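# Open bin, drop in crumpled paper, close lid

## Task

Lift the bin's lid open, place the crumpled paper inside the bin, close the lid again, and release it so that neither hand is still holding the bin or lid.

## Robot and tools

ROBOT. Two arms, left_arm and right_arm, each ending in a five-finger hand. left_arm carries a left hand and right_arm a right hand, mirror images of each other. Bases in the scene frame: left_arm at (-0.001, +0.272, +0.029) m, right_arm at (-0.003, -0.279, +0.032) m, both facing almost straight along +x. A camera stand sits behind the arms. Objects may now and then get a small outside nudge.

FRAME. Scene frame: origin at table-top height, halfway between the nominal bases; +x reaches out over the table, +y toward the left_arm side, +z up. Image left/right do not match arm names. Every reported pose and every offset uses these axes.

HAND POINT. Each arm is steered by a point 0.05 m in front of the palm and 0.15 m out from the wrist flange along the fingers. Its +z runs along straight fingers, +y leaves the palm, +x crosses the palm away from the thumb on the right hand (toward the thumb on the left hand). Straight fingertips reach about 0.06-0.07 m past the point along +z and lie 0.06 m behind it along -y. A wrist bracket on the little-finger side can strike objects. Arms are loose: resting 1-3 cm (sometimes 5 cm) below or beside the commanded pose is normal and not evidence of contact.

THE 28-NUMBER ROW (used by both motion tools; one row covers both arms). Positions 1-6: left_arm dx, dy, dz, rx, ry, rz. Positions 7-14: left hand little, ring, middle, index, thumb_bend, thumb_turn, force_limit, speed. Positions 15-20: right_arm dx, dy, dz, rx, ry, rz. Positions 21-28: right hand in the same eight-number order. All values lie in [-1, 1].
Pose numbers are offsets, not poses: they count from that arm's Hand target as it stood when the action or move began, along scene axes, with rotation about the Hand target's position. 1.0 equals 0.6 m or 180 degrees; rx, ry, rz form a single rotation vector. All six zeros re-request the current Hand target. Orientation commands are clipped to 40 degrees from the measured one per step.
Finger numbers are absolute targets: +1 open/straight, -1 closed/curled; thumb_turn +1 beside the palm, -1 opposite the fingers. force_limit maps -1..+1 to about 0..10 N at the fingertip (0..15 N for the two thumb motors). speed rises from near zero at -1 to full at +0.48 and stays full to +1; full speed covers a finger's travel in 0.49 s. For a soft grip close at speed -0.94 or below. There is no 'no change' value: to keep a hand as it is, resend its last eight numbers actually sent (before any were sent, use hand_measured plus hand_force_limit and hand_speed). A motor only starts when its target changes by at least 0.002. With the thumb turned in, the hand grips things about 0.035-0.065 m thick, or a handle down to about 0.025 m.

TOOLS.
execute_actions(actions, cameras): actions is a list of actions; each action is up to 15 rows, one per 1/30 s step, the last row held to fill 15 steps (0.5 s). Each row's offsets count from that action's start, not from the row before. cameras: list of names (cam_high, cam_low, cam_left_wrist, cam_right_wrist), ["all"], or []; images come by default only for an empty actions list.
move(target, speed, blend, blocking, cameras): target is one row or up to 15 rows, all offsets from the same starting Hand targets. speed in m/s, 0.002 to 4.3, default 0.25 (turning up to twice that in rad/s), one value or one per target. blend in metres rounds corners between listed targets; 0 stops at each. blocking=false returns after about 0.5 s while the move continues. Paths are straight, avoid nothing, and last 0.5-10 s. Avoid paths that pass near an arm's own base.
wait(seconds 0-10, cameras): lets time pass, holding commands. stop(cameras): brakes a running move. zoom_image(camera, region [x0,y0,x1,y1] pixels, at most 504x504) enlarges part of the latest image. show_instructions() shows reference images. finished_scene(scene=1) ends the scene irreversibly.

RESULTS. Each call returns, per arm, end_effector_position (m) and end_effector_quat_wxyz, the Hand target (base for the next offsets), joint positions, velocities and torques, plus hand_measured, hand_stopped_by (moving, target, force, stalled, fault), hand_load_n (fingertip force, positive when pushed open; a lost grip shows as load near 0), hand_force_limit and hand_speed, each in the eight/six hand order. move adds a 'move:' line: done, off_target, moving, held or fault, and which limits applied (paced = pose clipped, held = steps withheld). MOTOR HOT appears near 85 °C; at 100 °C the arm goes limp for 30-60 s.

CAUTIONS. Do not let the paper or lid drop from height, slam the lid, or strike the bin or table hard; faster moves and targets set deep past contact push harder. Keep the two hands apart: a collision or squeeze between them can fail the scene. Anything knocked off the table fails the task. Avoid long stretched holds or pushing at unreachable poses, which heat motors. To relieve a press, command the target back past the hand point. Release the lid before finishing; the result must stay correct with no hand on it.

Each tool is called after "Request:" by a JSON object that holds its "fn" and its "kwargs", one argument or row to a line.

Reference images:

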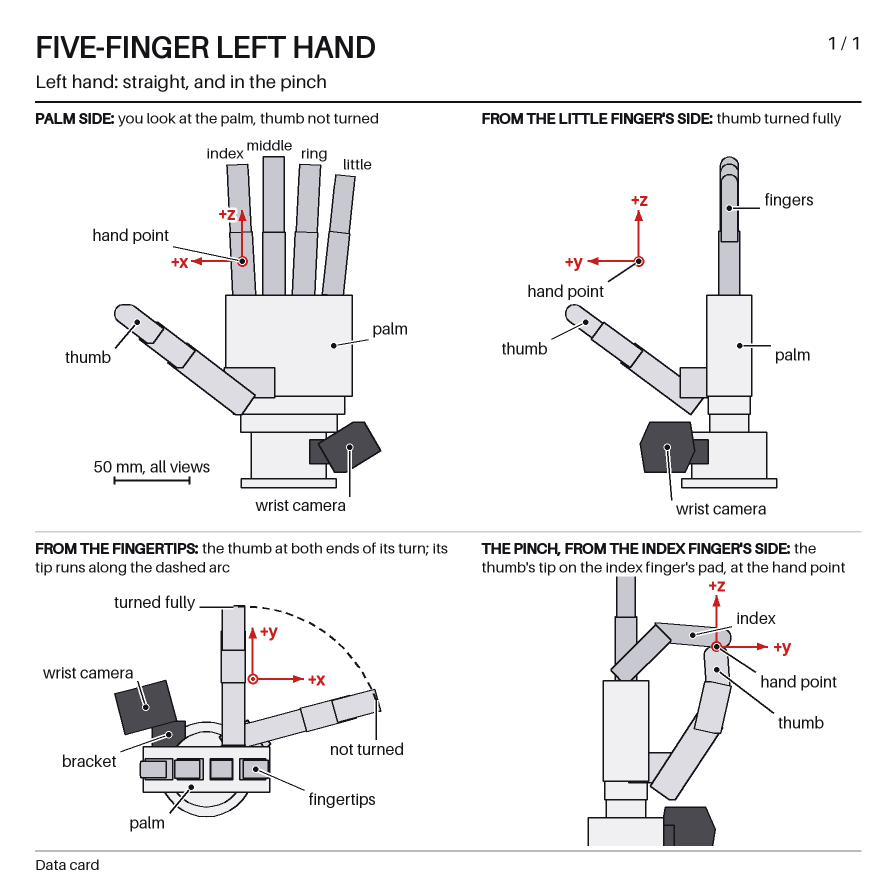

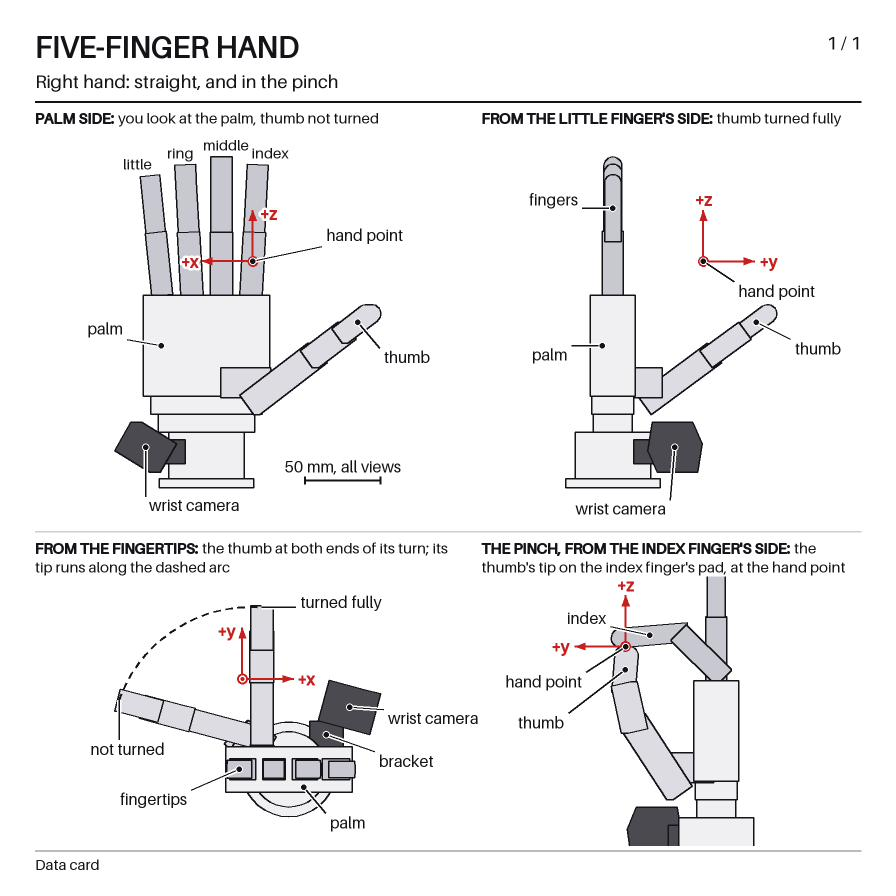

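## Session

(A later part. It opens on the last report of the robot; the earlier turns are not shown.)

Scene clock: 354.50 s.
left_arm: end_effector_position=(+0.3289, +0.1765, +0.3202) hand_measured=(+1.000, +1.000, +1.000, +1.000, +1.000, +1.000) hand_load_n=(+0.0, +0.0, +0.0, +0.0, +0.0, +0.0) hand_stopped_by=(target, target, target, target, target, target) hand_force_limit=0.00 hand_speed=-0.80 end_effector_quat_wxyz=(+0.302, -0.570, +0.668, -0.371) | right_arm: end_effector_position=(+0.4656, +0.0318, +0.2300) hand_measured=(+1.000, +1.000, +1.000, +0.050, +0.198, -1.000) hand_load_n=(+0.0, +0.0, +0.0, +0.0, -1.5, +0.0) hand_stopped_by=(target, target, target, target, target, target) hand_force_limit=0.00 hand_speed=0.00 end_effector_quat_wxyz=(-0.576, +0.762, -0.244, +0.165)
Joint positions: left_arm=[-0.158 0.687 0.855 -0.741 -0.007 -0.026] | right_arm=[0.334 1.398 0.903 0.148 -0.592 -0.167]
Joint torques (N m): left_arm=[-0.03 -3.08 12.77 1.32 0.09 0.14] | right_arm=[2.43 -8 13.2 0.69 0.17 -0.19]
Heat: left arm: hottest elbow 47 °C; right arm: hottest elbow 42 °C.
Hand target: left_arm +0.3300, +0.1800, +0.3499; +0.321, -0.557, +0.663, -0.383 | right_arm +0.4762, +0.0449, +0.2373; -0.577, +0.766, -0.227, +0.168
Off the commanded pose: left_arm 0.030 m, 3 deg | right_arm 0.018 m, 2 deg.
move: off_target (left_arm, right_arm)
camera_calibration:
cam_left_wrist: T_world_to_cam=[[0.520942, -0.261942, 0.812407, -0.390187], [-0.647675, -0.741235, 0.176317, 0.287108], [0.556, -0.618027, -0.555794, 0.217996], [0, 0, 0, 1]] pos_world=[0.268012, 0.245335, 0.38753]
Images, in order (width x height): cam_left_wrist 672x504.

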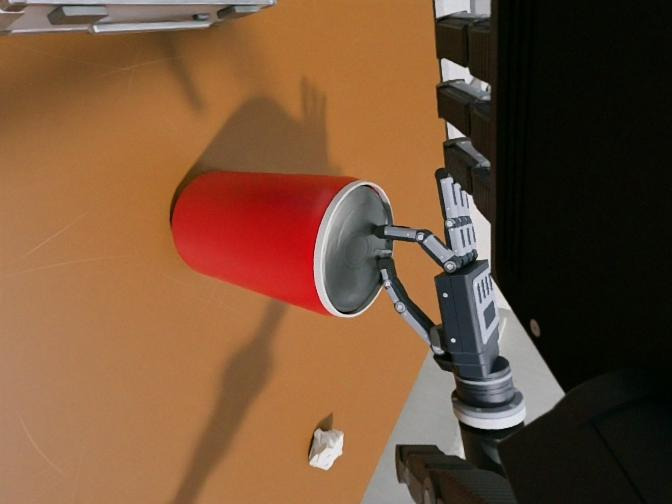

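Request:
{"fn": "move", "kwargs": {
  "target": [0,0,0,0,0,0,1,1,1,1,1,1,0,-0.8,0.005,0.008,0.0,0,0,0,1,1,1,0.05,0.2,-1,0,0],
  "speed": 0.05,
  "cameras": ["cam_left_wrist"]
}}

Request:
{"fn": "zoom_image", "kwargs": {
  "camera": "cam_left_wrist",
  "region": [340, 190, 440, 290]
}}

Scene clock: 357.90 s.
left_arm: end_effector_position=(+0.3289, +0.1765, +0.3202) hand_measured=(+1.000, +1.000, +1.000, +1.000, +1.000, +1.000) hand_load_n=(+0.0, +0.0, +0.0, +0.0, +0.0, +0.0) hand_stopped_by=(target, target, target, target, target, target) hand_force_limit=0.00 hand_speed=-0.80 end_effector_quat_wxyz=(+0.302, -0.570, +0.668, -0.371) | right_arm: end_effector_position=(+0.4681, +0.0363, +0.2297) hand_measured=(+1.000, +1.000, +1.000, +0.050, +0.198, -1.000) hand_load_n=(+0.0, +0.0, +0.0, -0.5, -1.0, -0.5) hand_stopped_by=(target, target, target, target, target, target) hand_force_limit=0.00 hand_speed=0.00 end_effector_quat_wxyz=(-0.576, +0.763, -0.243, +0.165)
Joint positions: left_arm=[-0.158 0.687 0.855 -0.741 -0.007 -0.026] | right_arm=[0.342 1.408 0.914 0.148 -0.586 -0.167]
Joint torques (N m): left_arm=[0.03 -3.02 12.75 1.32 0.08 0.14] | right_arm=[2.49 -8.18 13.22 0.72 0.19 -0.16]
Heat: left arm: hottest elbow 47 °C; right arm: hottest elbow 42 °C.
Hand target: left_arm +0.3300, +0.1800, +0.3499; +0.321, -0.557, +0.663, -0.383 | right_arm +0.4792, +0.0497, +0.2373; -0.577, +0.766, -0.227, +0.168
Off the commanded pose: left_arm 0.030 m, 3 deg | right_arm 0.019 m, 2 deg.
move: off_target (left_arm, right_arm)
camera_calibration:
cam_left_wrist: T_world_to_cam=[[0.520942, -0.261942, 0.812407, -0.390187], [-0.647675, -0.741235, 0.176317, 0.287108], [0.556, -0.618027, -0.555794, 0.217996], [0, 0, 0, 1]] pos_world=[0.268012, 0.245335, 0.38753]
Images, in order (width x height): cam_left_wrist 672x504.

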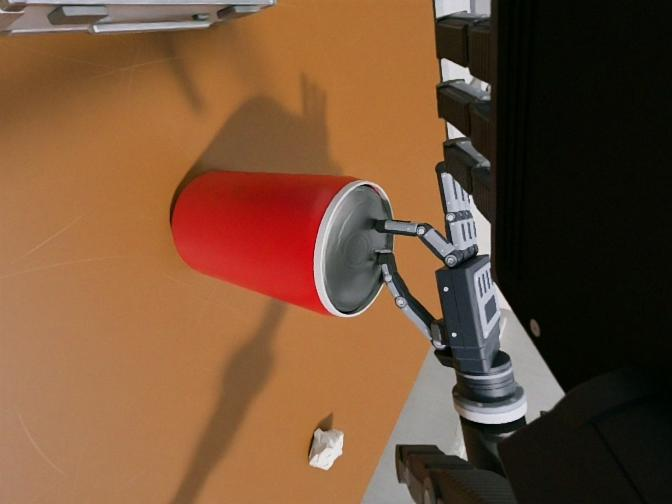

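Scaled by 5.040 from the camera's 672x504 image, which has a finer 960x720 frame.

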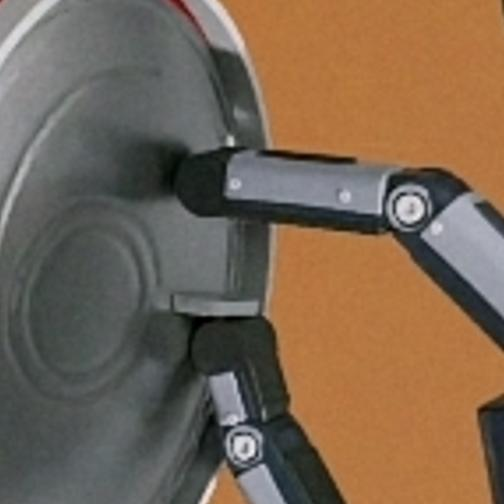

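Request:
{"fn": "move", "kwargs": {
  "target": [0,0,0,0,0,0,1,1,1,1,1,1,0,-0.8,0,0,0,0,0,0,1,1,1,-0.35,0.2,-1,-0.2,-0.8],
  "speed": 0.05,
  "cameras": ["cam_left_wrist"]
}}

Request:
{"fn": "zoom_image", "kwargs": {
  "camera": "cam_left_wrist",
  "region": [340, 190, 440, 290]
}}

Scene clock: 362.47 s.
left_arm: end_effector_position=(+0.3289, +0.1765, +0.3202) hand_measured=(+1.000, +1.000, +1.000, +1.000, +1.000, +1.000) hand_load_n=(+0.0, +0.0, +0.0, +0.0, +0.0, +0.0) hand_stopped_by=(target, target, target, target, target, target) hand_force_limit=0.00 hand_speed=-0.80 end_effector_quat_wxyz=(+0.302, -0.570, +0.668, -0.371) | right_arm: end_effector_position=(+0.4689, +0.0372, +0.2304) hand_measured=(+1.000, +1.000, +1.000, -0.206, +0.198, -1.000) hand_load_n=(+0.0, +0.0, +0.0, +3.0, +0.5, -1.0) hand_stopped_by=(target, target, target, force, target, target) hand_force_limit=-0.20 hand_speed=-0.80 end_effector_quat_wxyz=(-0.576, +0.763, -0.243, +0.165)
Joint positions: left_arm=[-0.158 0.687 0.855 -0.741 -0.007 -0.026] | right_arm=[0.343 1.41 0.917 0.148 -0.585 -0.167]
Joint torques (N m): left_arm=[0.03 -3.02 12.74 1.32 0.08 0.14] | right_arm=[2.37 -8.35 13.03 0.75 0.11 -0.17]
Heat: left arm: hottest elbow 47 °C; right arm: hottest elbow 42 °C.
Hand target: left_arm +0.3300, +0.1800, +0.3499; +0.321, -0.557, +0.663, -0.383 | right_arm +0.4792, +0.0497, +0.2373; -0.577, +0.766, -0.227, +0.168
Off the commanded pose: left_arm 0.030 m, 3 deg | right_arm 0.018 m, 2 deg.
move: off_target (left_arm, right_arm)
camera_calibration:
cam_left_wrist: T_world_to_cam=[[0.520942, -0.261942, 0.812407, -0.390187], [-0.647675, -0.741235, 0.176317, 0.287108], [0.556, -0.618027, -0.555794, 0.217996], [0, 0, 0, 1]] pos_world=[0.268012, 0.245335, 0.38753]
Images, in order (width x height): cam_left_wrist 672x504.

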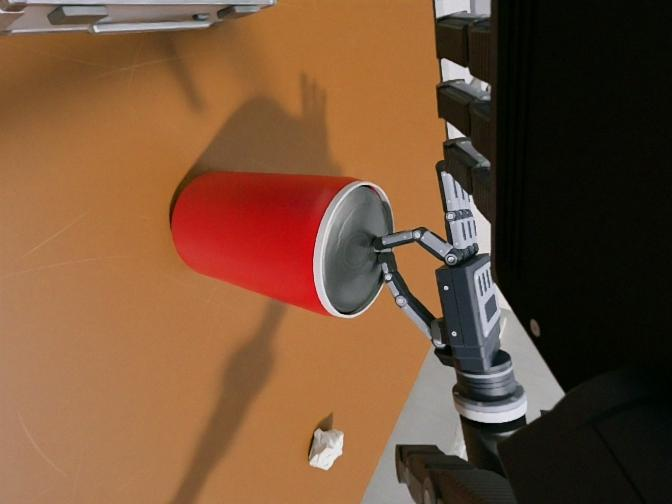

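Scaled by 5.040 from the camera's 672x504 image, which has a finer 960x720 frame.

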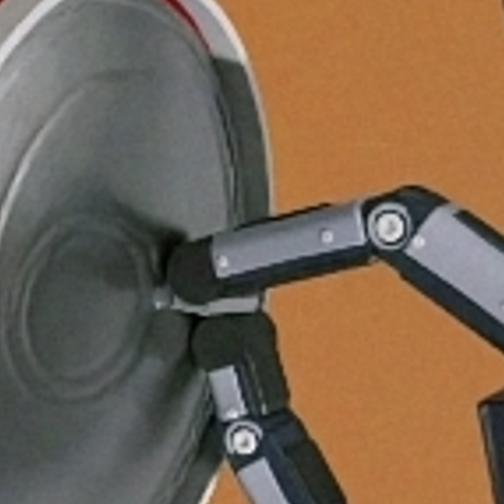

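Request:
{"fn": "move", "kwargs": {
  "target": [
    [0,0,0,0,0,0,1,1,1,1,1,1,0,-0.8,0,0,0,0,0,0,1,1,1,-0.5,0.1,-1,0.3,-0.8],
    [0,0,0,0,0,0,1,1,1,1,1,1,0,-0.8,0,0,0.03,0,0,0,1,1,1,-0.5,0.1,-1,0.3,-0.8]
  ],
  "speed": 0.05,
  "cameras": ["cam_left_wrist"]
}}

Request:
{"fn": "zoom_image", "kwargs": {
  "camera": "cam_left_wrist",
  "region": [340, 190, 440, 290]
}}

Scene clock: 370.53 s.
left_arm: end_effector_position=(+0.3289, +0.1765, +0.3202) hand_measured=(+1.000, +1.000, +1.000, +1.000, +1.000, +1.000) hand_load_n=(+0.0, +0.0, +0.0, +0.0, +0.0, +0.0) hand_stopped_by=(target, target, target, target, target, target) hand_force_limit=0.00 hand_speed=-0.80 end_effector_quat_wxyz=(+0.302, -0.570, +0.668, -0.371) | right_arm: end_effector_position=(+0.4683, +0.0374, +0.2305) hand_measured=(+1.000, +1.000, +1.000, -0.220, +0.138, -1.000) hand_load_n=(+0.0, +0.0, +0.0, +9.0, +8.5, +0.0) hand_stopped_by=(target, target, target, force, force, target) hand_force_limit=0.30 hand_speed=-0.80 end_effector_quat_wxyz=(-0.568, +0.769, -0.251, +0.156)
Joint positions: left_arm=[-0.158 0.687 0.855 -0.741 -0.007 -0.026] | right_arm=[0.345 1.411 0.937 0.098 -0.582 -0.167]
Joint torques (N m): left_arm=[-0.03 -2.96 12.74 1.32 0.09 0.14] | right_arm=[2.37 -10.4 13.87 0.73 0 -0.16]
Heat: left arm: hottest elbow 48 °C; right arm: hottest elbow 43 °C.
Hand target: left_arm +0.3300, +0.1800, +0.3499; +0.321, -0.557, +0.663, -0.383 | right_arm +0.4792, +0.0497, +0.2553; -0.577, +0.766, -0.227, +0.168
Off the commanded pose: left_arm 0.030 m, 3 deg | right_arm 0.030 m, 3 deg.
move: off_target (left_arm, right_arm)
camera_calibration:
cam_left_wrist: T_world_to_cam=[[0.520942, -0.261942, 0.812407, -0.390187], [-0.647675, -0.741235, 0.176317, 0.287108], [0.556, -0.618027, -0.555794, 0.217996], [0, 0, 0, 1]] pos_world=[0.268012, 0.245335, 0.38753]
Images, in order (width x height): cam_left_wrist 672x504.

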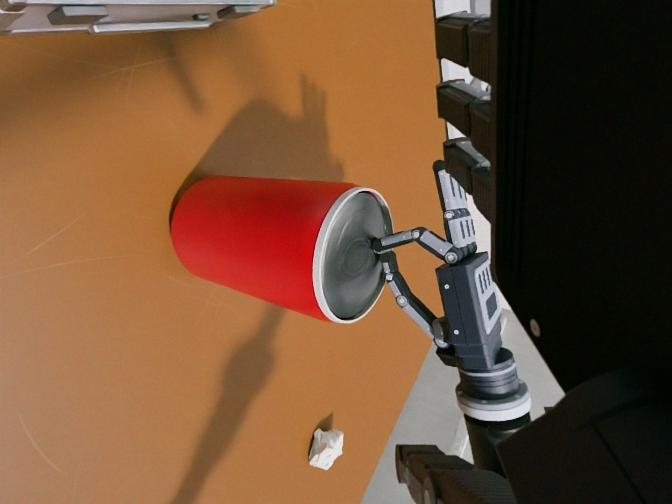

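Scaled by 5.040 from the camera's 672x504 image, which has a finer 960x720 frame.

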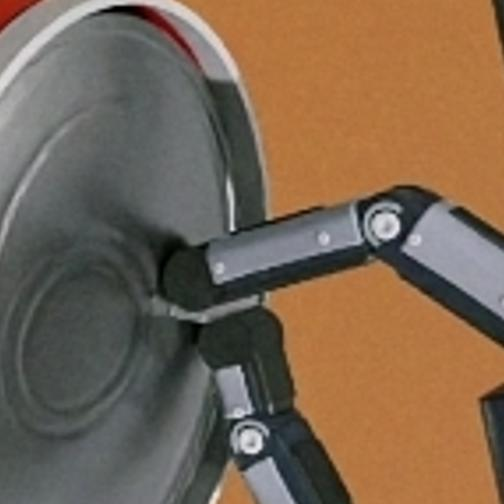

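Request:
{"fn": "wait", "kwargs": {
  "seconds": 0,
  "cameras": ["cam_high", "cam_low"]
}}

Request:
{"fn": "zoom_image", "kwargs": {
  "camera": "cam_low",
  "region": [150, 80, 402, 332]
}}

Scene clock: 379.20 s.
left_arm: end_effector_position=(+0.3289, +0.1765, +0.3202) hand_measured=(+1.000, +1.000, +1.000, +1.000, +1.000, +1.000) hand_load_n=(+0.0, +0.0, +0.0, +0.0, +0.0, +0.0) hand_stopped_by=(target, target, target, target, target, target) hand_force_limit=0.00 hand_speed=-0.80 end_effector_quat_wxyz=(+0.302, -0.570, +0.668, -0.371) | right_arm: end_effector_position=(+0.4683, +0.0374, +0.2305) hand_measured=(+1.000, +1.000, +1.000, -0.220, +0.138, -1.000) hand_load_n=(+0.0, +0.0, +0.0, +9.0, +8.5, +0.0) hand_stopped_by=(target, target, target, force, force, target) hand_force_limit=0.30 hand_speed=-0.80 end_effector_quat_wxyz=(-0.568, +0.769, -0.251, +0.156)
Joint positions: left_arm=[-0.158 0.687 0.855 -0.741 -0.007 -0.026] | right_arm=[0.345 1.411 0.937 0.098 -0.582 -0.167]
Joint torques (N m): left_arm=[-0.03 -3.02 12.74 1.32 0.09 0.14] | right_arm=[2.37 -10.34 13.86 0.75 0 -0.16]
Heat: left arm: hottest elbow 48 °C; right arm: hottest elbow 43 °C.
Hand target: left_arm +0.3300, +0.1800, +0.3499; +0.321, -0.557, +0.663, -0.383 | right_arm +0.4792, +0.0497, +0.2553; -0.577, +0.766, -0.227, +0.168
Off the commanded pose: left_arm 0.030 m, 3 deg | right_arm 0.030 m, 3 deg.
Images, in order (width x height): cam_high 672x504, cam_low 672x504.

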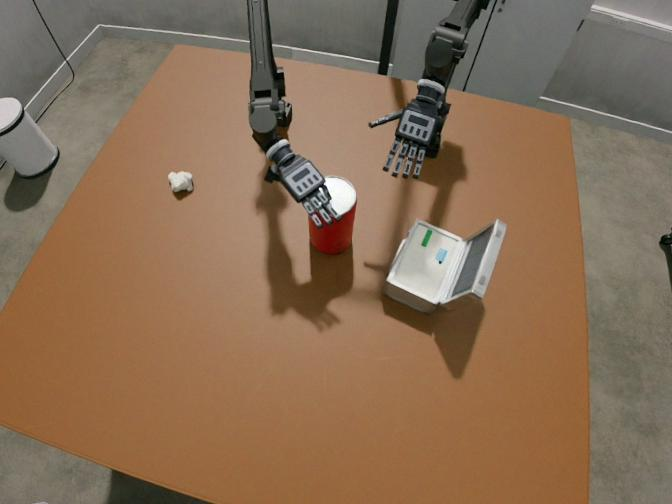

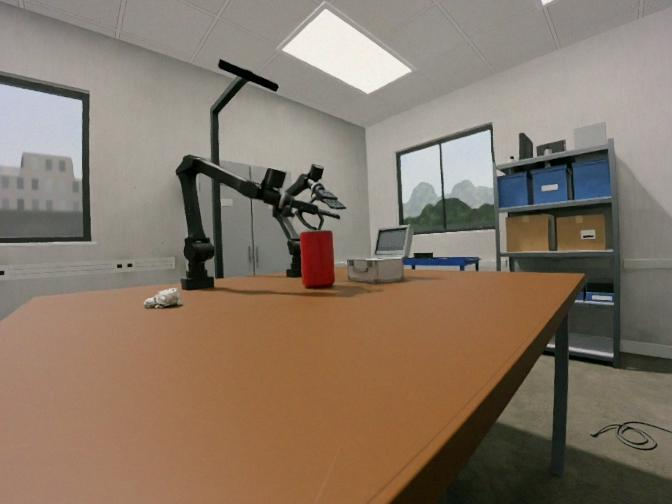

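Scaled by 2.000 from the camera's 672x504 image, which has a finer 960x720 frame.

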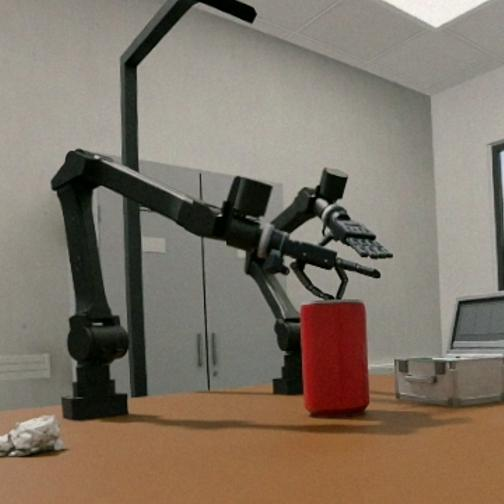

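Request:
{"fn": "zoom_image", "kwargs": {
  "camera": "cam_left_wrist",
  "region": [300, 175, 450, 325]
}}

This scene's latest camera images include none from cam_left_wrist. They are from: cam_high, cam_low. cam_left_wrist's image comes with the result of a call that names it in "cameras".

Request:
{"fn": "move", "kwargs": {
  "target": [0,0,0,0,0,0,1,1,1,1,1,1,0,-0.8,0,0,0.015,0,0,0,1,1,1,-0.5,0.1,-1,0.3,-0.8],
  "speed": 0.05,
  "cameras": ["cam_left_wrist","cam_low"]
}}

Request:
{"fn": "zoom_image", "kwargs": {
  "camera": "cam_left_wrist",
  "region": [300, 175, 450, 325]
}}

Request:
{"fn": "zoom_image", "kwargs": {
  "camera": "cam_low",
  "region": [260, 180, 380, 300]
}}

Scene clock: 393.67 s.
left_arm: end_effector_position=(+0.3289, +0.1765, +0.3202) hand_measured=(+1.000, +1.000, +1.000, +1.000, +1.000, +1.000) hand_load_n=(+0.0, +0.0, +0.0, +0.0, +0.0, +0.0) hand_stopped_by=(target, target, target, target, target, target) hand_force_limit=0.00 hand_speed=-0.80 end_effector_quat_wxyz=(+0.302, -0.570, +0.668, -0.371) | right_arm: end_effector_position=(+0.4677, +0.0372, +0.2310) hand_measured=(+1.000, +1.000, +1.000, -0.220, +0.138, -1.000) hand_load_n=(+0.0, +0.0, +0.0, +9.0, +8.0, +0.0) hand_stopped_by=(target, target, target, force, force, target) hand_force_limit=0.30 hand_speed=-0.80 end_effector_quat_wxyz=(-0.563, +0.771, -0.255, +0.151)
Joint positions: left_arm=[-0.158 0.687 0.855 -0.741 -0.007 -0.026] | right_arm=[0.345 1.411 0.948 0.07 -0.582 -0.167]
Joint torques (N m): left_arm=[-0.03 -3.08 12.75 1.33 0.08 0.14] | right_arm=[2.43 -11.34 14.19 0.79 -0.02 -0.16]
Heat: left arm: hottest elbow 48 °C; right arm: hottest elbow 43 °C.
Hand target: left_arm +0.3300, +0.1800, +0.3499; +0.321, -0.557, +0.663, -0.383 | right_arm +0.4792, +0.0497, +0.2643; -0.577, +0.766, -0.227, +0.168
Off the commanded pose: left_arm 0.030 m, 3 deg | right_arm 0.037 m, 4 deg.
move: off_target (left_arm, right_arm)
camera_calibration:
cam_left_wrist: T_world_to_cam=[[0.520942, -0.261942, 0.812407, -0.390187], [-0.647675, -0.741235, 0.176317, 0.287108], [0.556, -0.618027, -0.555794, 0.217996], [0, 0, 0, 1]] pos_world=[0.268012, 0.245335, 0.38753]
Images, in order (width x height): cam_low 672x504, cam_left_wrist 672x504.

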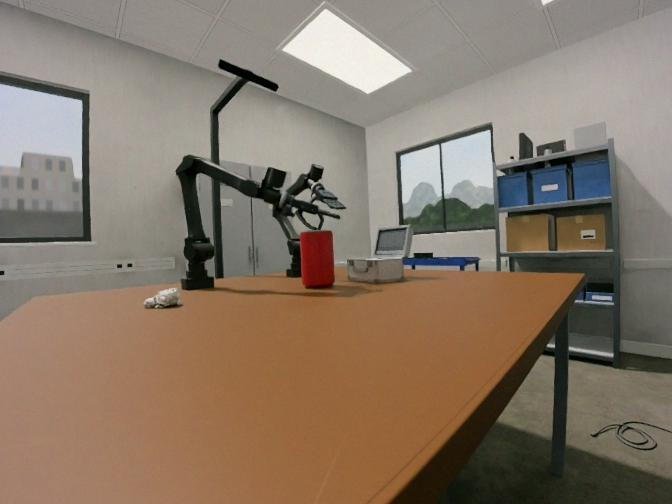

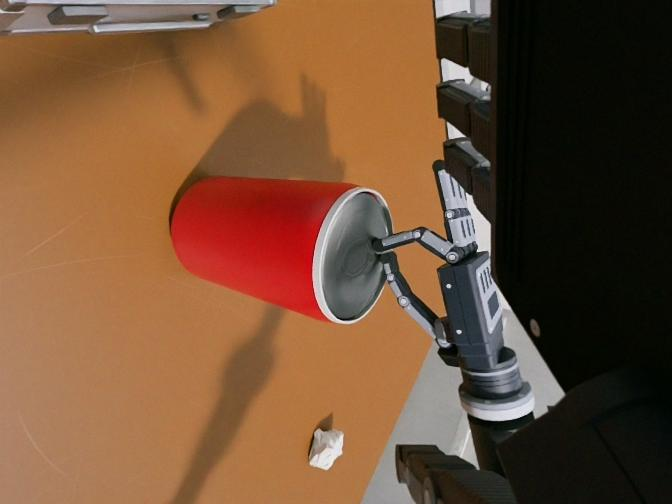

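Scaled by 3.360 from the camera's 672x504 image, which has a finer 960x720 frame.

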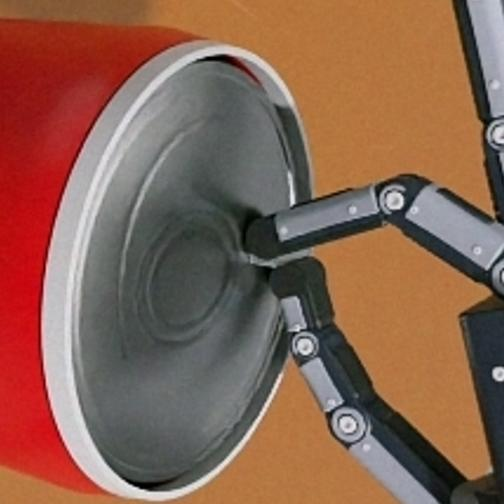

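Scaled by 4.200 from the camera's 672x504 image, which has a finer 960x720 frame.

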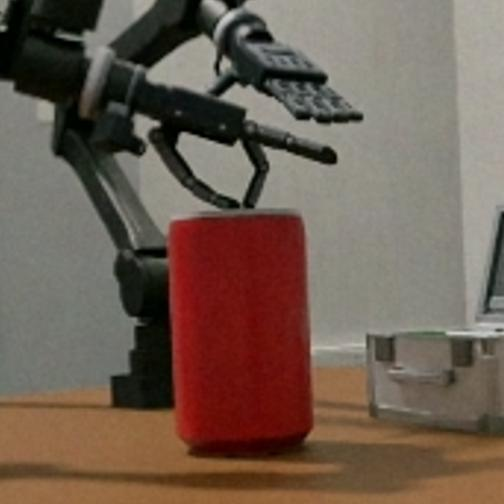

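Request:
{"fn": "move", "kwargs": {
  "target": [0,0,0,0,0,0,1,1,1,1,1,1,0,-0.8,-0.01,0.003,0.02,0,0,0,1,1,1,-0.5,0.1,-1,0.3,-0.8],
  "speed": 0.05,
  "cameras": ["cam_left_wrist","cam_low"]
}}

Request:
{"fn": "zoom_image", "kwargs": {
  "camera": "cam_left_wrist",
  "region": [300, 175, 450, 325]
}}

Request:
{"fn": "zoom_image", "kwargs": {
  "camera": "cam_low",
  "region": [260, 180, 380, 300]
}}

Scene clock: 406.33 s.
left_arm: end_effector_position=(+0.3289, +0.1765, +0.3202) hand_measured=(+1.000, +1.000, +1.000, +1.000, +1.000, +1.000) hand_load_n=(+0.0, +0.0, +0.0, +0.0, +0.0, +0.0) hand_stopped_by=(target, target, target, target, target, target) hand_force_limit=0.00 hand_speed=-0.80 end_effector_quat_wxyz=(+0.302, -0.570, +0.668, -0.371) | right_arm: end_effector_position=(+0.4653, +0.0373, +0.2337) hand_measured=(+1.000, +1.000, +1.000, -0.220, +0.138, -1.000) hand_load_n=(+0.0, +0.0, +0.0, +8.5, +7.0, +0.0) hand_stopped_by=(target, target, target, force, force, target) hand_force_limit=0.30 hand_speed=-0.80 end_effector_quat_wxyz=(-0.558, +0.775, -0.255, +0.150)
Joint positions: left_arm=[-0.158 0.687 0.855 -0.741 -0.007 -0.026] | right_arm=[0.35 1.402 0.956 0.039 -0.574 -0.174]
Joint torques (N m): left_arm=[0.03 -3.08 12.75 1.32 0.09 0.14] | right_arm=[2.61 -12.57 14.23 0.79 -0.05 -0.12]
Heat: left arm: hottest elbow 48 °C; right arm: hottest elbow 44 °C.
Hand target: left_arm +0.3300, +0.1800, +0.3499; +0.321, -0.557, +0.663, -0.383 | right_arm +0.4732, +0.0515, +0.2763; -0.577, +0.766, -0.227, +0.168
Off the commanded pose: left_arm 0.030 m, 3 deg | right_arm 0.046 m, 5 deg.
move: off_target (left_arm, right_arm)
camera_calibration:
cam_left_wrist: T_world_to_cam=[[0.520942, -0.261942, 0.812407, -0.390187], [-0.647675, -0.741235, 0.176317, 0.287108], [0.556, -0.618027, -0.555794, 0.217996], [0, 0, 0, 1]] pos_world=[0.268012, 0.245335, 0.38753]
Images, in order (width x height): cam_low 672x504, cam_left_wrist 672x504.

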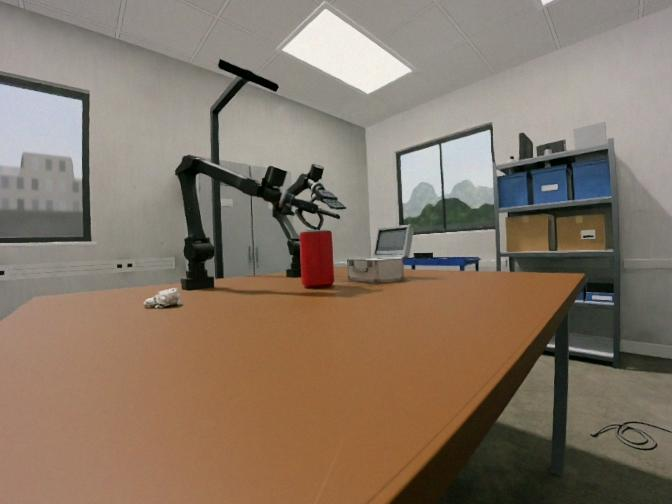

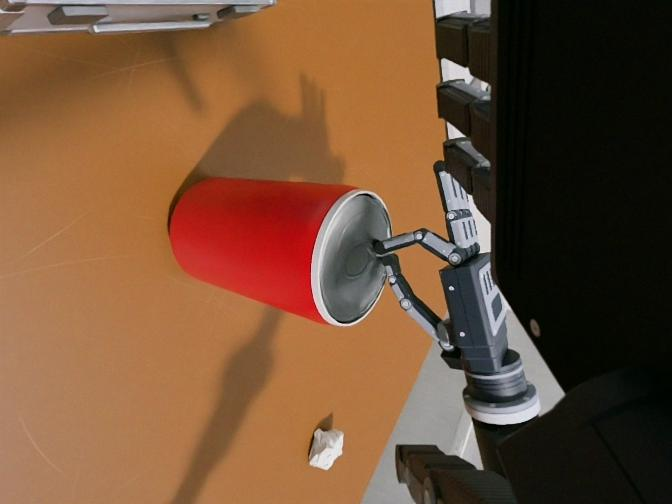

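Scaled by 3.360 from the camera's 672x504 image, which has a finer 960x720 frame.

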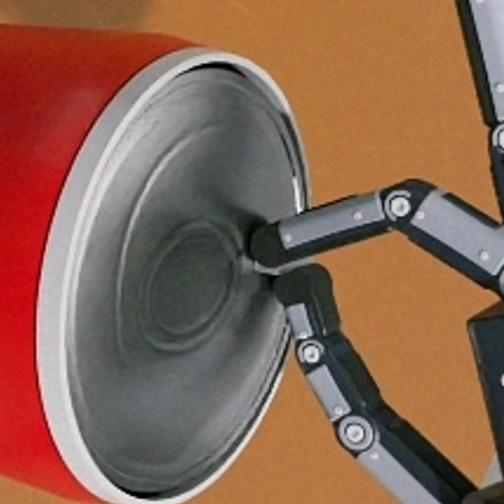

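Scaled by 4.200 from the camera's 672x504 image, which has a finer 960x720 frame.

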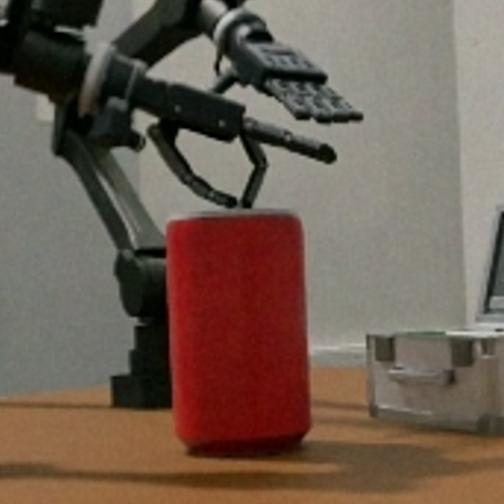

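Request:
{"fn": "move", "kwargs": {
  "target": [0,0,0,0,0,0,1,1,1,1,1,1,0,-0.8,-0.01,-0.021,-0.075,0,0,0,1,1,1,-0.5,0.1,-1,0.3,-0.8],
  "speed": 0.05,
  "cameras": ["cam_left_wrist"]
}}

Request:
{"fn": "zoom_image", "kwargs": {
  "camera": "cam_left_wrist",
  "region": [300, 175, 450, 325]
}}

Scene clock: 420.00 s.
left_arm: end_effector_position=(+0.3289, +0.1765, +0.3202) hand_measured=(+1.000, +1.000, +1.000, +1.000, +1.000, +1.000) hand_load_n=(+0.0, +0.0, +0.0, +0.0, +0.0, +0.0) hand_stopped_by=(target, target, target, target, target, target) hand_force_limit=0.00 hand_speed=-0.80 end_effector_quat_wxyz=(+0.302, -0.570, +0.668, -0.371) | right_arm: end_effector_position=(+0.4672, +0.0374, +0.2331) hand_measured=(+1.000, +1.000, +1.000, -0.220, +0.138, -1.000) hand_load_n=(+0.0, +0.0, +0.0, +7.5, +6.0, +0.0) hand_stopped_by=(target, target, target, force, force, target) hand_force_limit=0.30 hand_speed=-0.80 end_effector_quat_wxyz=(-0.572, +0.767, -0.239, +0.166)
Joint positions: left_arm=[-0.158 0.687 0.855 -0.741 -0.007 -0.026] | right_arm=[0.346 1.402 0.925 0.122 -0.583 -0.18]
Joint torques (N m): left_arm=[0.03 -3.02 12.75 1.32 0.08 0.14] | right_arm=[1.2 -9.93 8.18 2.11 -0.45 -0.16]
Heat: left arm: hottest elbow 48 °C; right arm: hottest elbow 46 °C.
Hand target: left_arm +0.3300, +0.1800, +0.3499; +0.321, -0.557, +0.663, -0.383 | right_arm +0.4672, +0.0389, +0.2313; -0.577, +0.766, -0.227, +0.168
Off the commanded pose: left_arm 0.030 m, 3 deg | right_arm 0.002 m, 2 deg.
move: off_target (left_arm)
camera_calibration:
cam_left_wrist: T_world_to_cam=[[0.520942, -0.261942, 0.812407, -0.390187], [-0.647675, -0.741235, 0.176317, 0.287108], [0.556, -0.618027, -0.555794, 0.217996], [0, 0, 0, 1]] pos_world=[0.268012, 0.245335, 0.38753]
Images, in order (width x height): cam_left_wrist 672x504.

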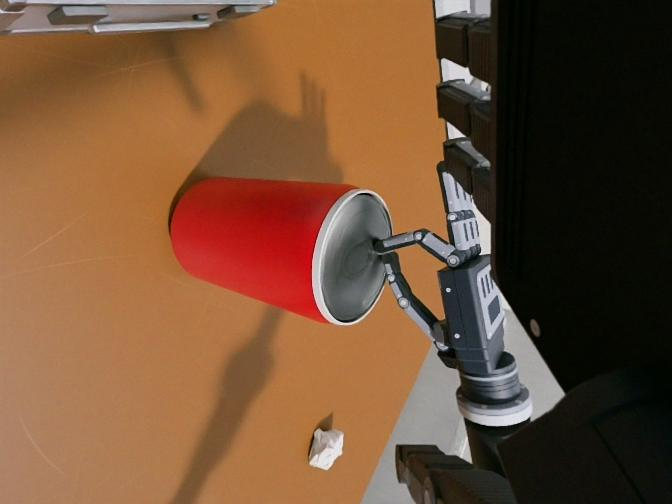

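Scaled by 3.360 from the camera's 672x504 image, which has a finer 960x720 frame.

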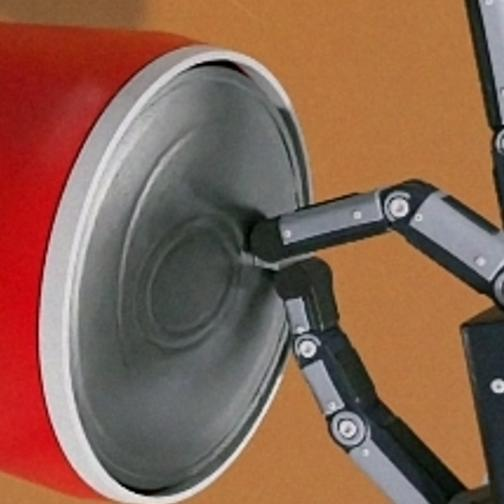

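Request:
{"fn": "move", "kwargs": {
  "target": [0,0,0,0,0,0,1,1,1,1,1,1,0,-0.8,0,0,-0.04,0,0,0,1,1,1,-0.5,0.1,-1,0.3,-0.8],
  "speed": 0.05,
  "cameras": ["cam_left_wrist"]
}}

Request:
{"fn": "zoom_image", "kwargs": {
  "camera": "cam_left_wrist",
  "region": [300, 175, 450, 325]
}}

Scene clock: 426.83 s.
left_arm: end_effector_position=(+0.3289, +0.1765, +0.3202) hand_measured=(+1.000, +1.000, +1.000, +1.000, +1.000, +1.000) hand_load_n=(+0.0, +0.0, +0.0, +0.0, +0.0, -0.5) hand_stopped_by=(target, target, target, target, target, target) hand_force_limit=0.00 hand_speed=-0.80 end_effector_quat_wxyz=(+0.302, -0.570, +0.668, -0.371) | right_arm: end_effector_position=(+0.4669, +0.0380, +0.2297) hand_measured=(+1.000, +1.000, +1.000, -0.220, +0.138, -1.000) hand_load_n=(+0.0, +0.0, +0.0, +6.5, +5.0, -1.0) hand_stopped_by=(target, target, target, force, force, target) hand_force_limit=0.30 hand_speed=-0.80 end_effector_quat_wxyz=(-0.585, +0.758, -0.231, +0.174)
Joint positions: left_arm=[-0.158 0.687 0.855 -0.741 -0.007 -0.026] | right_arm=[0.345 1.407 0.894 0.199 -0.591 -0.173]
Joint torques (N m): left_arm=[0.09 -3.02 12.75 1.32 0.08 0.14] | right_arm=[1.32 -7.65 7.42 1.89 -0.15 -0.16]
Heat: left arm: hottest elbow 48 °C; right arm: hottest elbow 45 °C.
Hand target: left_arm +0.3300, +0.1800, +0.3499; +0.321, -0.557, +0.663, -0.383 | right_arm +0.4672, +0.0389, +0.2073; -0.577, +0.766, -0.227, +0.168
Off the commanded pose: left_arm 0.030 m, 3 deg | right_arm 0.022 m, 1 deg.
move: off_target (left_arm, right_arm)
camera_calibration:
cam_left_wrist: T_world_to_cam=[[0.520942, -0.261942, 0.812407, -0.390187], [-0.647675, -0.741235, 0.176317, 0.287108], [0.556, -0.618027, -0.555794, 0.217996], [0, 0, 0, 1]] pos_world=[0.268012, 0.245335, 0.38753]
Images, in order (width x height): cam_left_wrist 672x504.

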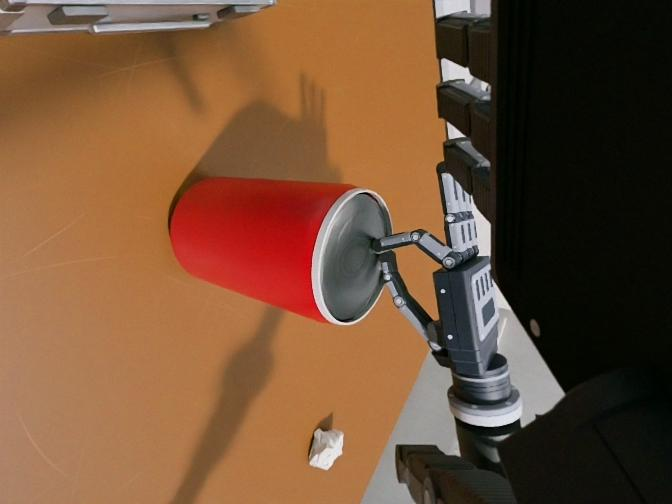

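Scaled by 3.360 from the camera's 672x504 image, which has a finer 960x720 frame.

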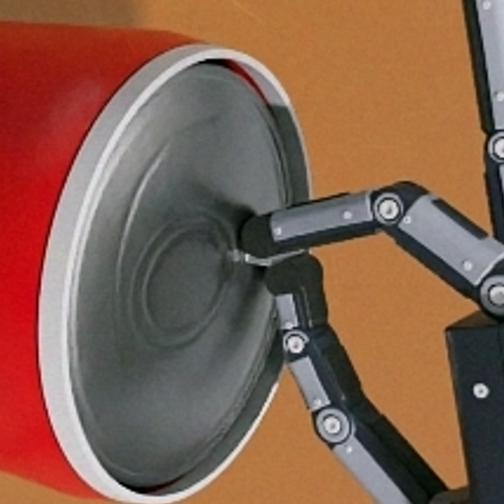

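Request:
{"fn": "move", "kwargs": {
  "target": [
    [0,0,0,0,0,0,1,1,1,1,1,1,0,-0.8,0,0,0.04,0,0,0,1,1,1,-0.6,0.0,-1,0.5,-0.8],
    [0,0,0,0,0,0,1,1,1,1,1,1,0,-0.8,0,0.015,0.11,0,0,0,1,1,1,-0.6,0.0,-1,0.5,-0.8]
  ],
  "speed": 0.05,
  "cameras": ["cam_left_wrist"]
}}

Request:
{"fn": "zoom_image", "kwargs": {
  "camera": "cam_left_wrist",
  "region": [300, 175, 450, 325]
}}

Scene clock: 435.30 s.
left_arm: end_effector_position=(+0.3289, +0.1765, +0.3202) hand_measured=(+1.000, +1.000, +1.000, +1.000, +1.000, +1.000) hand_load_n=(+0.0, +0.0, +0.0, +0.0, +0.0, -0.5) hand_stopped_by=(target, target, target, target, target, target) hand_force_limit=0.00 hand_speed=-0.80 end_effector_quat_wxyz=(+0.302, -0.570, +0.668, -0.371) | right_arm: end_effector_position=(+0.4562, +0.0363, +0.2324) hand_measured=(+1.000, +1.000, +1.000, -0.232, +0.002, -1.000) hand_load_n=(+0.0, +0.0, +0.0, +3.0, +3.5, +0.0) hand_stopped_by=(target, target, target, force, target, target) hand_force_limit=0.50 hand_speed=-0.80 end_effector_quat_wxyz=(-0.559, +0.776, -0.254, +0.147)
Joint positions: left_arm=[-0.158 0.687 0.855 -0.741 -0.007 -0.026] | right_arm=[0.353 1.384 0.933 0.044 -0.579 -0.173]
Joint torques (N m): left_arm=[-0.03 -3.02 12.74 1.33 0.09 0.14] | right_arm=[2.32 -11.99 14.23 0.84 0.06 -0.07]
Heat: left arm: hottest elbow 48 °C; right arm: hottest elbow 44 °C.
Hand target: left_arm +0.3300, +0.1800, +0.3499; +0.321, -0.557, +0.663, -0.383 | right_arm +0.4672, +0.0479, +0.2733; -0.577, +0.766, -0.227, +0.168
Off the commanded pose: left_arm 0.030 m, 3 deg | right_arm 0.044 m, 5 deg.
move: off_target (left_arm, right_arm)
camera_calibration:
cam_left_wrist: T_world_to_cam=[[0.520942, -0.261942, 0.812407, -0.390187], [-0.647675, -0.741235, 0.176317, 0.287108], [0.556, -0.618027, -0.555794, 0.217996], [0, 0, 0, 1]] pos_world=[0.268012, 0.245335, 0.38753]
Images, in order (width x height): cam_left_wrist 672x504.

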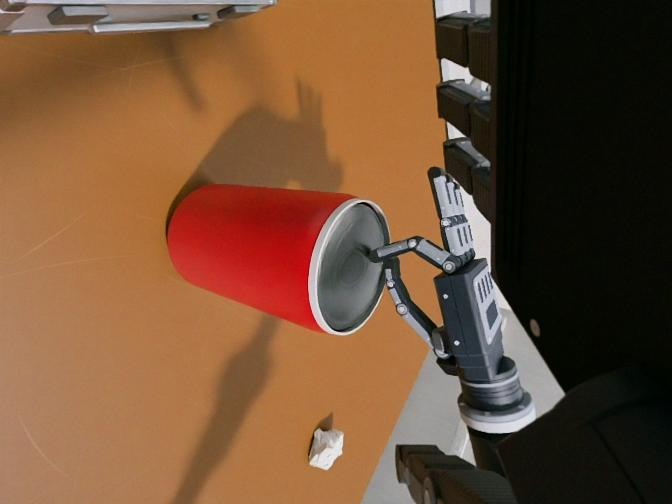

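Scaled by 3.360 from the camera's 672x504 image, which has a finer 960x720 frame.

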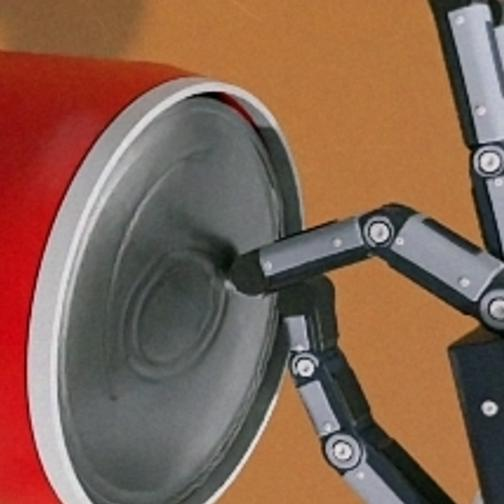

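Request:
{"fn": "zoom_image", "kwargs": {
  "camera": "cam_left_wrist",
  "region": [350, 225, 420, 295]
}}

Scaled by 7.200 from the camera's 672x504 image, which has a finer 960x720 frame.

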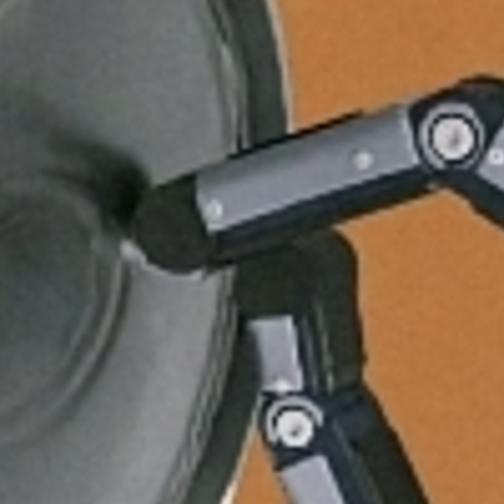

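Request:
{"fn": "move", "kwargs": {
  "target": [
    [0,0,0,0,0,0,1,1,1,1,1,1,0,-0.8,-0.012,-0.015,-0.055,0,0,0,1,1,1,-0.6,0.0,-1,0.5,-0.8],
    [0,0,0,0,0,0,1,1,1,1,1,1,0,-0.8,-0.012,-0.015,-0.055,0,0,0,1,1,1,0.05,0.2,-1,0,-0.3]
  ],
  "speed": 0.05,
  "cameras": ["cam_left_wrist"]
}}

Request:
{"fn": "zoom_image", "kwargs": {
  "camera": "cam_left_wrist",
  "region": [350, 200, 450, 300]
}}

Scene clock: 444.53 s.
left_arm: end_effector_position=(+0.3289, +0.1765, +0.3202) hand_measured=(+1.000, +1.000, +1.000, +1.000, +1.000, +1.000) hand_load_n=(+0.0, +0.0, +0.0, +0.0, +0.0, +0.0) hand_stopped_by=(target, target, target, target, target, target) hand_force_limit=0.00 hand_speed=-0.80 end_effector_quat_wxyz=(+0.302, -0.570, +0.668, -0.371) | right_arm: end_effector_position=(+0.4585, +0.0385, +0.2376) hand_measured=(+1.000, +1.000, +1.000, +0.050, +0.200, -1.000) hand_load_n=(+0.0, +0.0, +0.0, +0.0, -1.0, +0.0) hand_stopped_by=(target, target, target, target, target, target) hand_force_limit=0.00 hand_speed=-0.30 end_effector_quat_wxyz=(-0.573, +0.767, -0.240, +0.160)
Joint positions: left_arm=[-0.158 0.687 0.855 -0.741 -0.007 -0.026] | right_arm=[0.353 1.381 0.917 0.105 -0.586 -0.173]
Joint torques (N m): left_arm=[-0.03 -3.08 12.74 1.33 0.09 0.14] | right_arm=[1.38 -10.34 8.59 1.83 -0.11 -0.13]
Heat: left arm: hottest elbow 48 °C; right arm: hottest elbow 45 °C.
Hand target: left_arm +0.3300, +0.1800, +0.3499; +0.321, -0.557, +0.663, -0.383 | right_arm +0.4600, +0.0389, +0.2403; -0.577, +0.766, -0.227, +0.168
Off the commanded pose: left_arm 0.030 m, 3 deg | right_arm 0.003 m, 2 deg.
move: off_target (left_arm); target 2's new numbers were sent with right_arm's hand 0.007 m and 3 deg from that target
camera_calibration:
cam_left_wrist: T_world_to_cam=[[0.520942, -0.261942, 0.812407, -0.390187], [-0.647675, -0.741235, 0.176317, 0.287108], [0.556, -0.618027, -0.555794, 0.217996], [0, 0, 0, 1]] pos_world=[0.268012, 0.245335, 0.38753]
Images, in order (width x height): cam_left_wrist 672x504.

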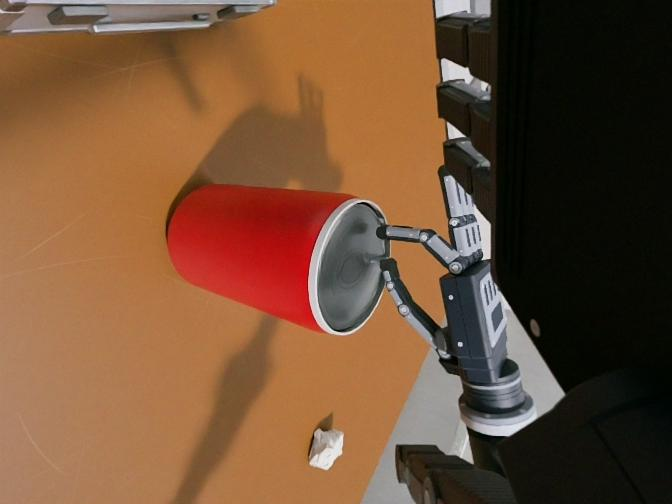

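Scaled by 5.040 from the camera's 672x504 image, which has a finer 960x720 frame.

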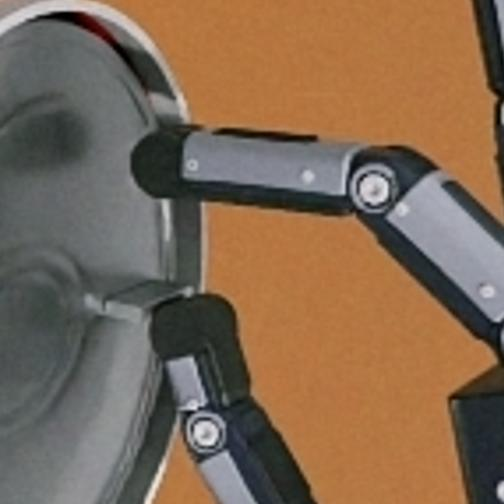

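Request:
{"fn": "move", "kwargs": {
  "target": [
    [0,0,0,0,0,0,1,1,1,1,1,1,0,-0.8,-0.002,-0.006,0,0,0,0.04,1,1,1,0.05,0.25,-1,0,-0.3],
    [0,0,0,0,0,0,1,1,1,1,1,1,0,-0.8,-0.002,-0.006,-0.017,0,0,0.04,1,1,1,0.05,0.25,-1,0,-0.3]
  ],
  "speed": 0.05,
  "cameras": ["cam_left_wrist"]
}}

Request:
{"fn": "zoom_image", "kwargs": {
  "camera": "cam_left_wrist",
  "region": [350, 200, 450, 300]
}}

Scene clock: 456.60 s.
left_arm: end_effector_position=(+0.3289, +0.1765, +0.3202) hand_measured=(+1.000, +1.000, +1.000, +1.000, +1.000, +1.000) hand_load_n=(+0.0, +0.0, +0.0, +0.0, +0.0, -0.5) hand_stopped_by=(target, target, target, target, target, target) hand_force_limit=0.00 hand_speed=-0.80 end_effector_quat_wxyz=(+0.302, -0.570, +0.668, -0.371) | right_arm: end_effector_position=(+0.4421, +0.0379, +0.2317) hand_measured=(+1.000, +1.000, +1.000, +0.050, +0.250, -1.000) hand_load_n=(+0.0, +0.0, -0.5, +0.0, -2.5, -0.5) hand_stopped_by=(target, target, target, target, target, target) hand_force_limit=0.00 hand_speed=-0.30 end_effector_quat_wxyz=(-0.587, +0.779, -0.187, +0.119)
Joint positions: left_arm=[-0.158 0.687 0.855 -0.741 -0.007 -0.026] | right_arm=[0.328 1.396 0.917 0.085 -0.74 -0.237]
Joint torques (N m): left_arm=[-0.03 -3.02 12.74 1.32 0.09 0.14] | right_arm=[0.97 -7.71 10.96 1.61 -0.18 -0.23]
Heat: left arm: hottest elbow 48 °C; right arm: hottest elbow 44 °C.
Hand target: left_arm +0.3300, +0.1800, +0.3499; +0.321, -0.557, +0.663, -0.383 | right_arm +0.4588, +0.0353, +0.2301; -0.587, +0.779, -0.179, +0.132
Off the commanded pose: left_arm 0.030 m, 3 deg | right_arm 0.017 m, 2 deg.
move: off_target (left_arm, right_arm)
camera_calibration:
cam_left_wrist: T_world_to_cam=[[0.520942, -0.261942, 0.812407, -0.390187], [-0.647675, -0.741235, 0.176317, 0.287108], [0.556, -0.618027, -0.555794, 0.217996], [0, 0, 0, 1]] pos_world=[0.268012, 0.245335, 0.38753]
Images, in order (width x height): cam_left_wrist 672x504.

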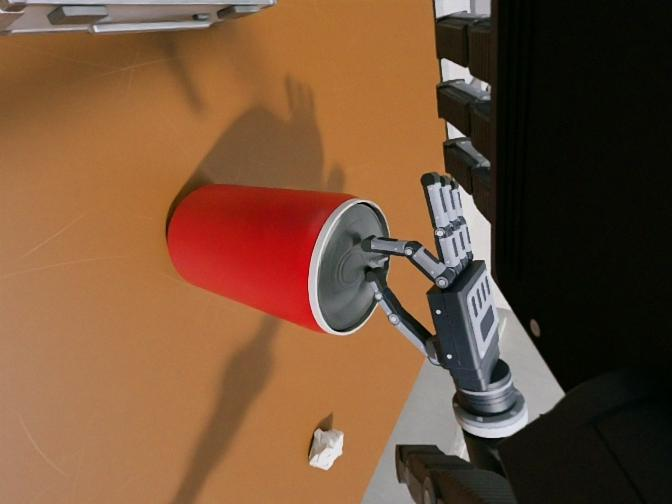

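Scaled by 5.040 from the camera's 672x504 image, which has a finer 960x720 frame.

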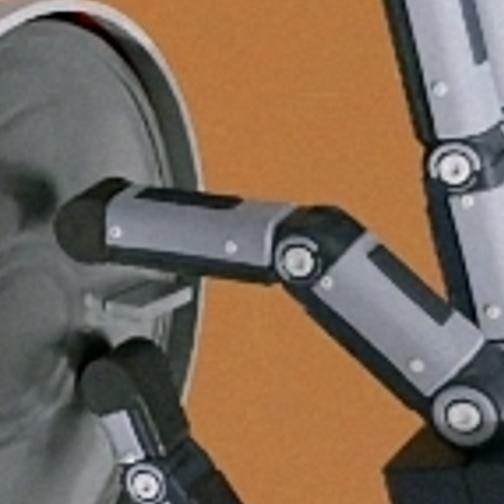

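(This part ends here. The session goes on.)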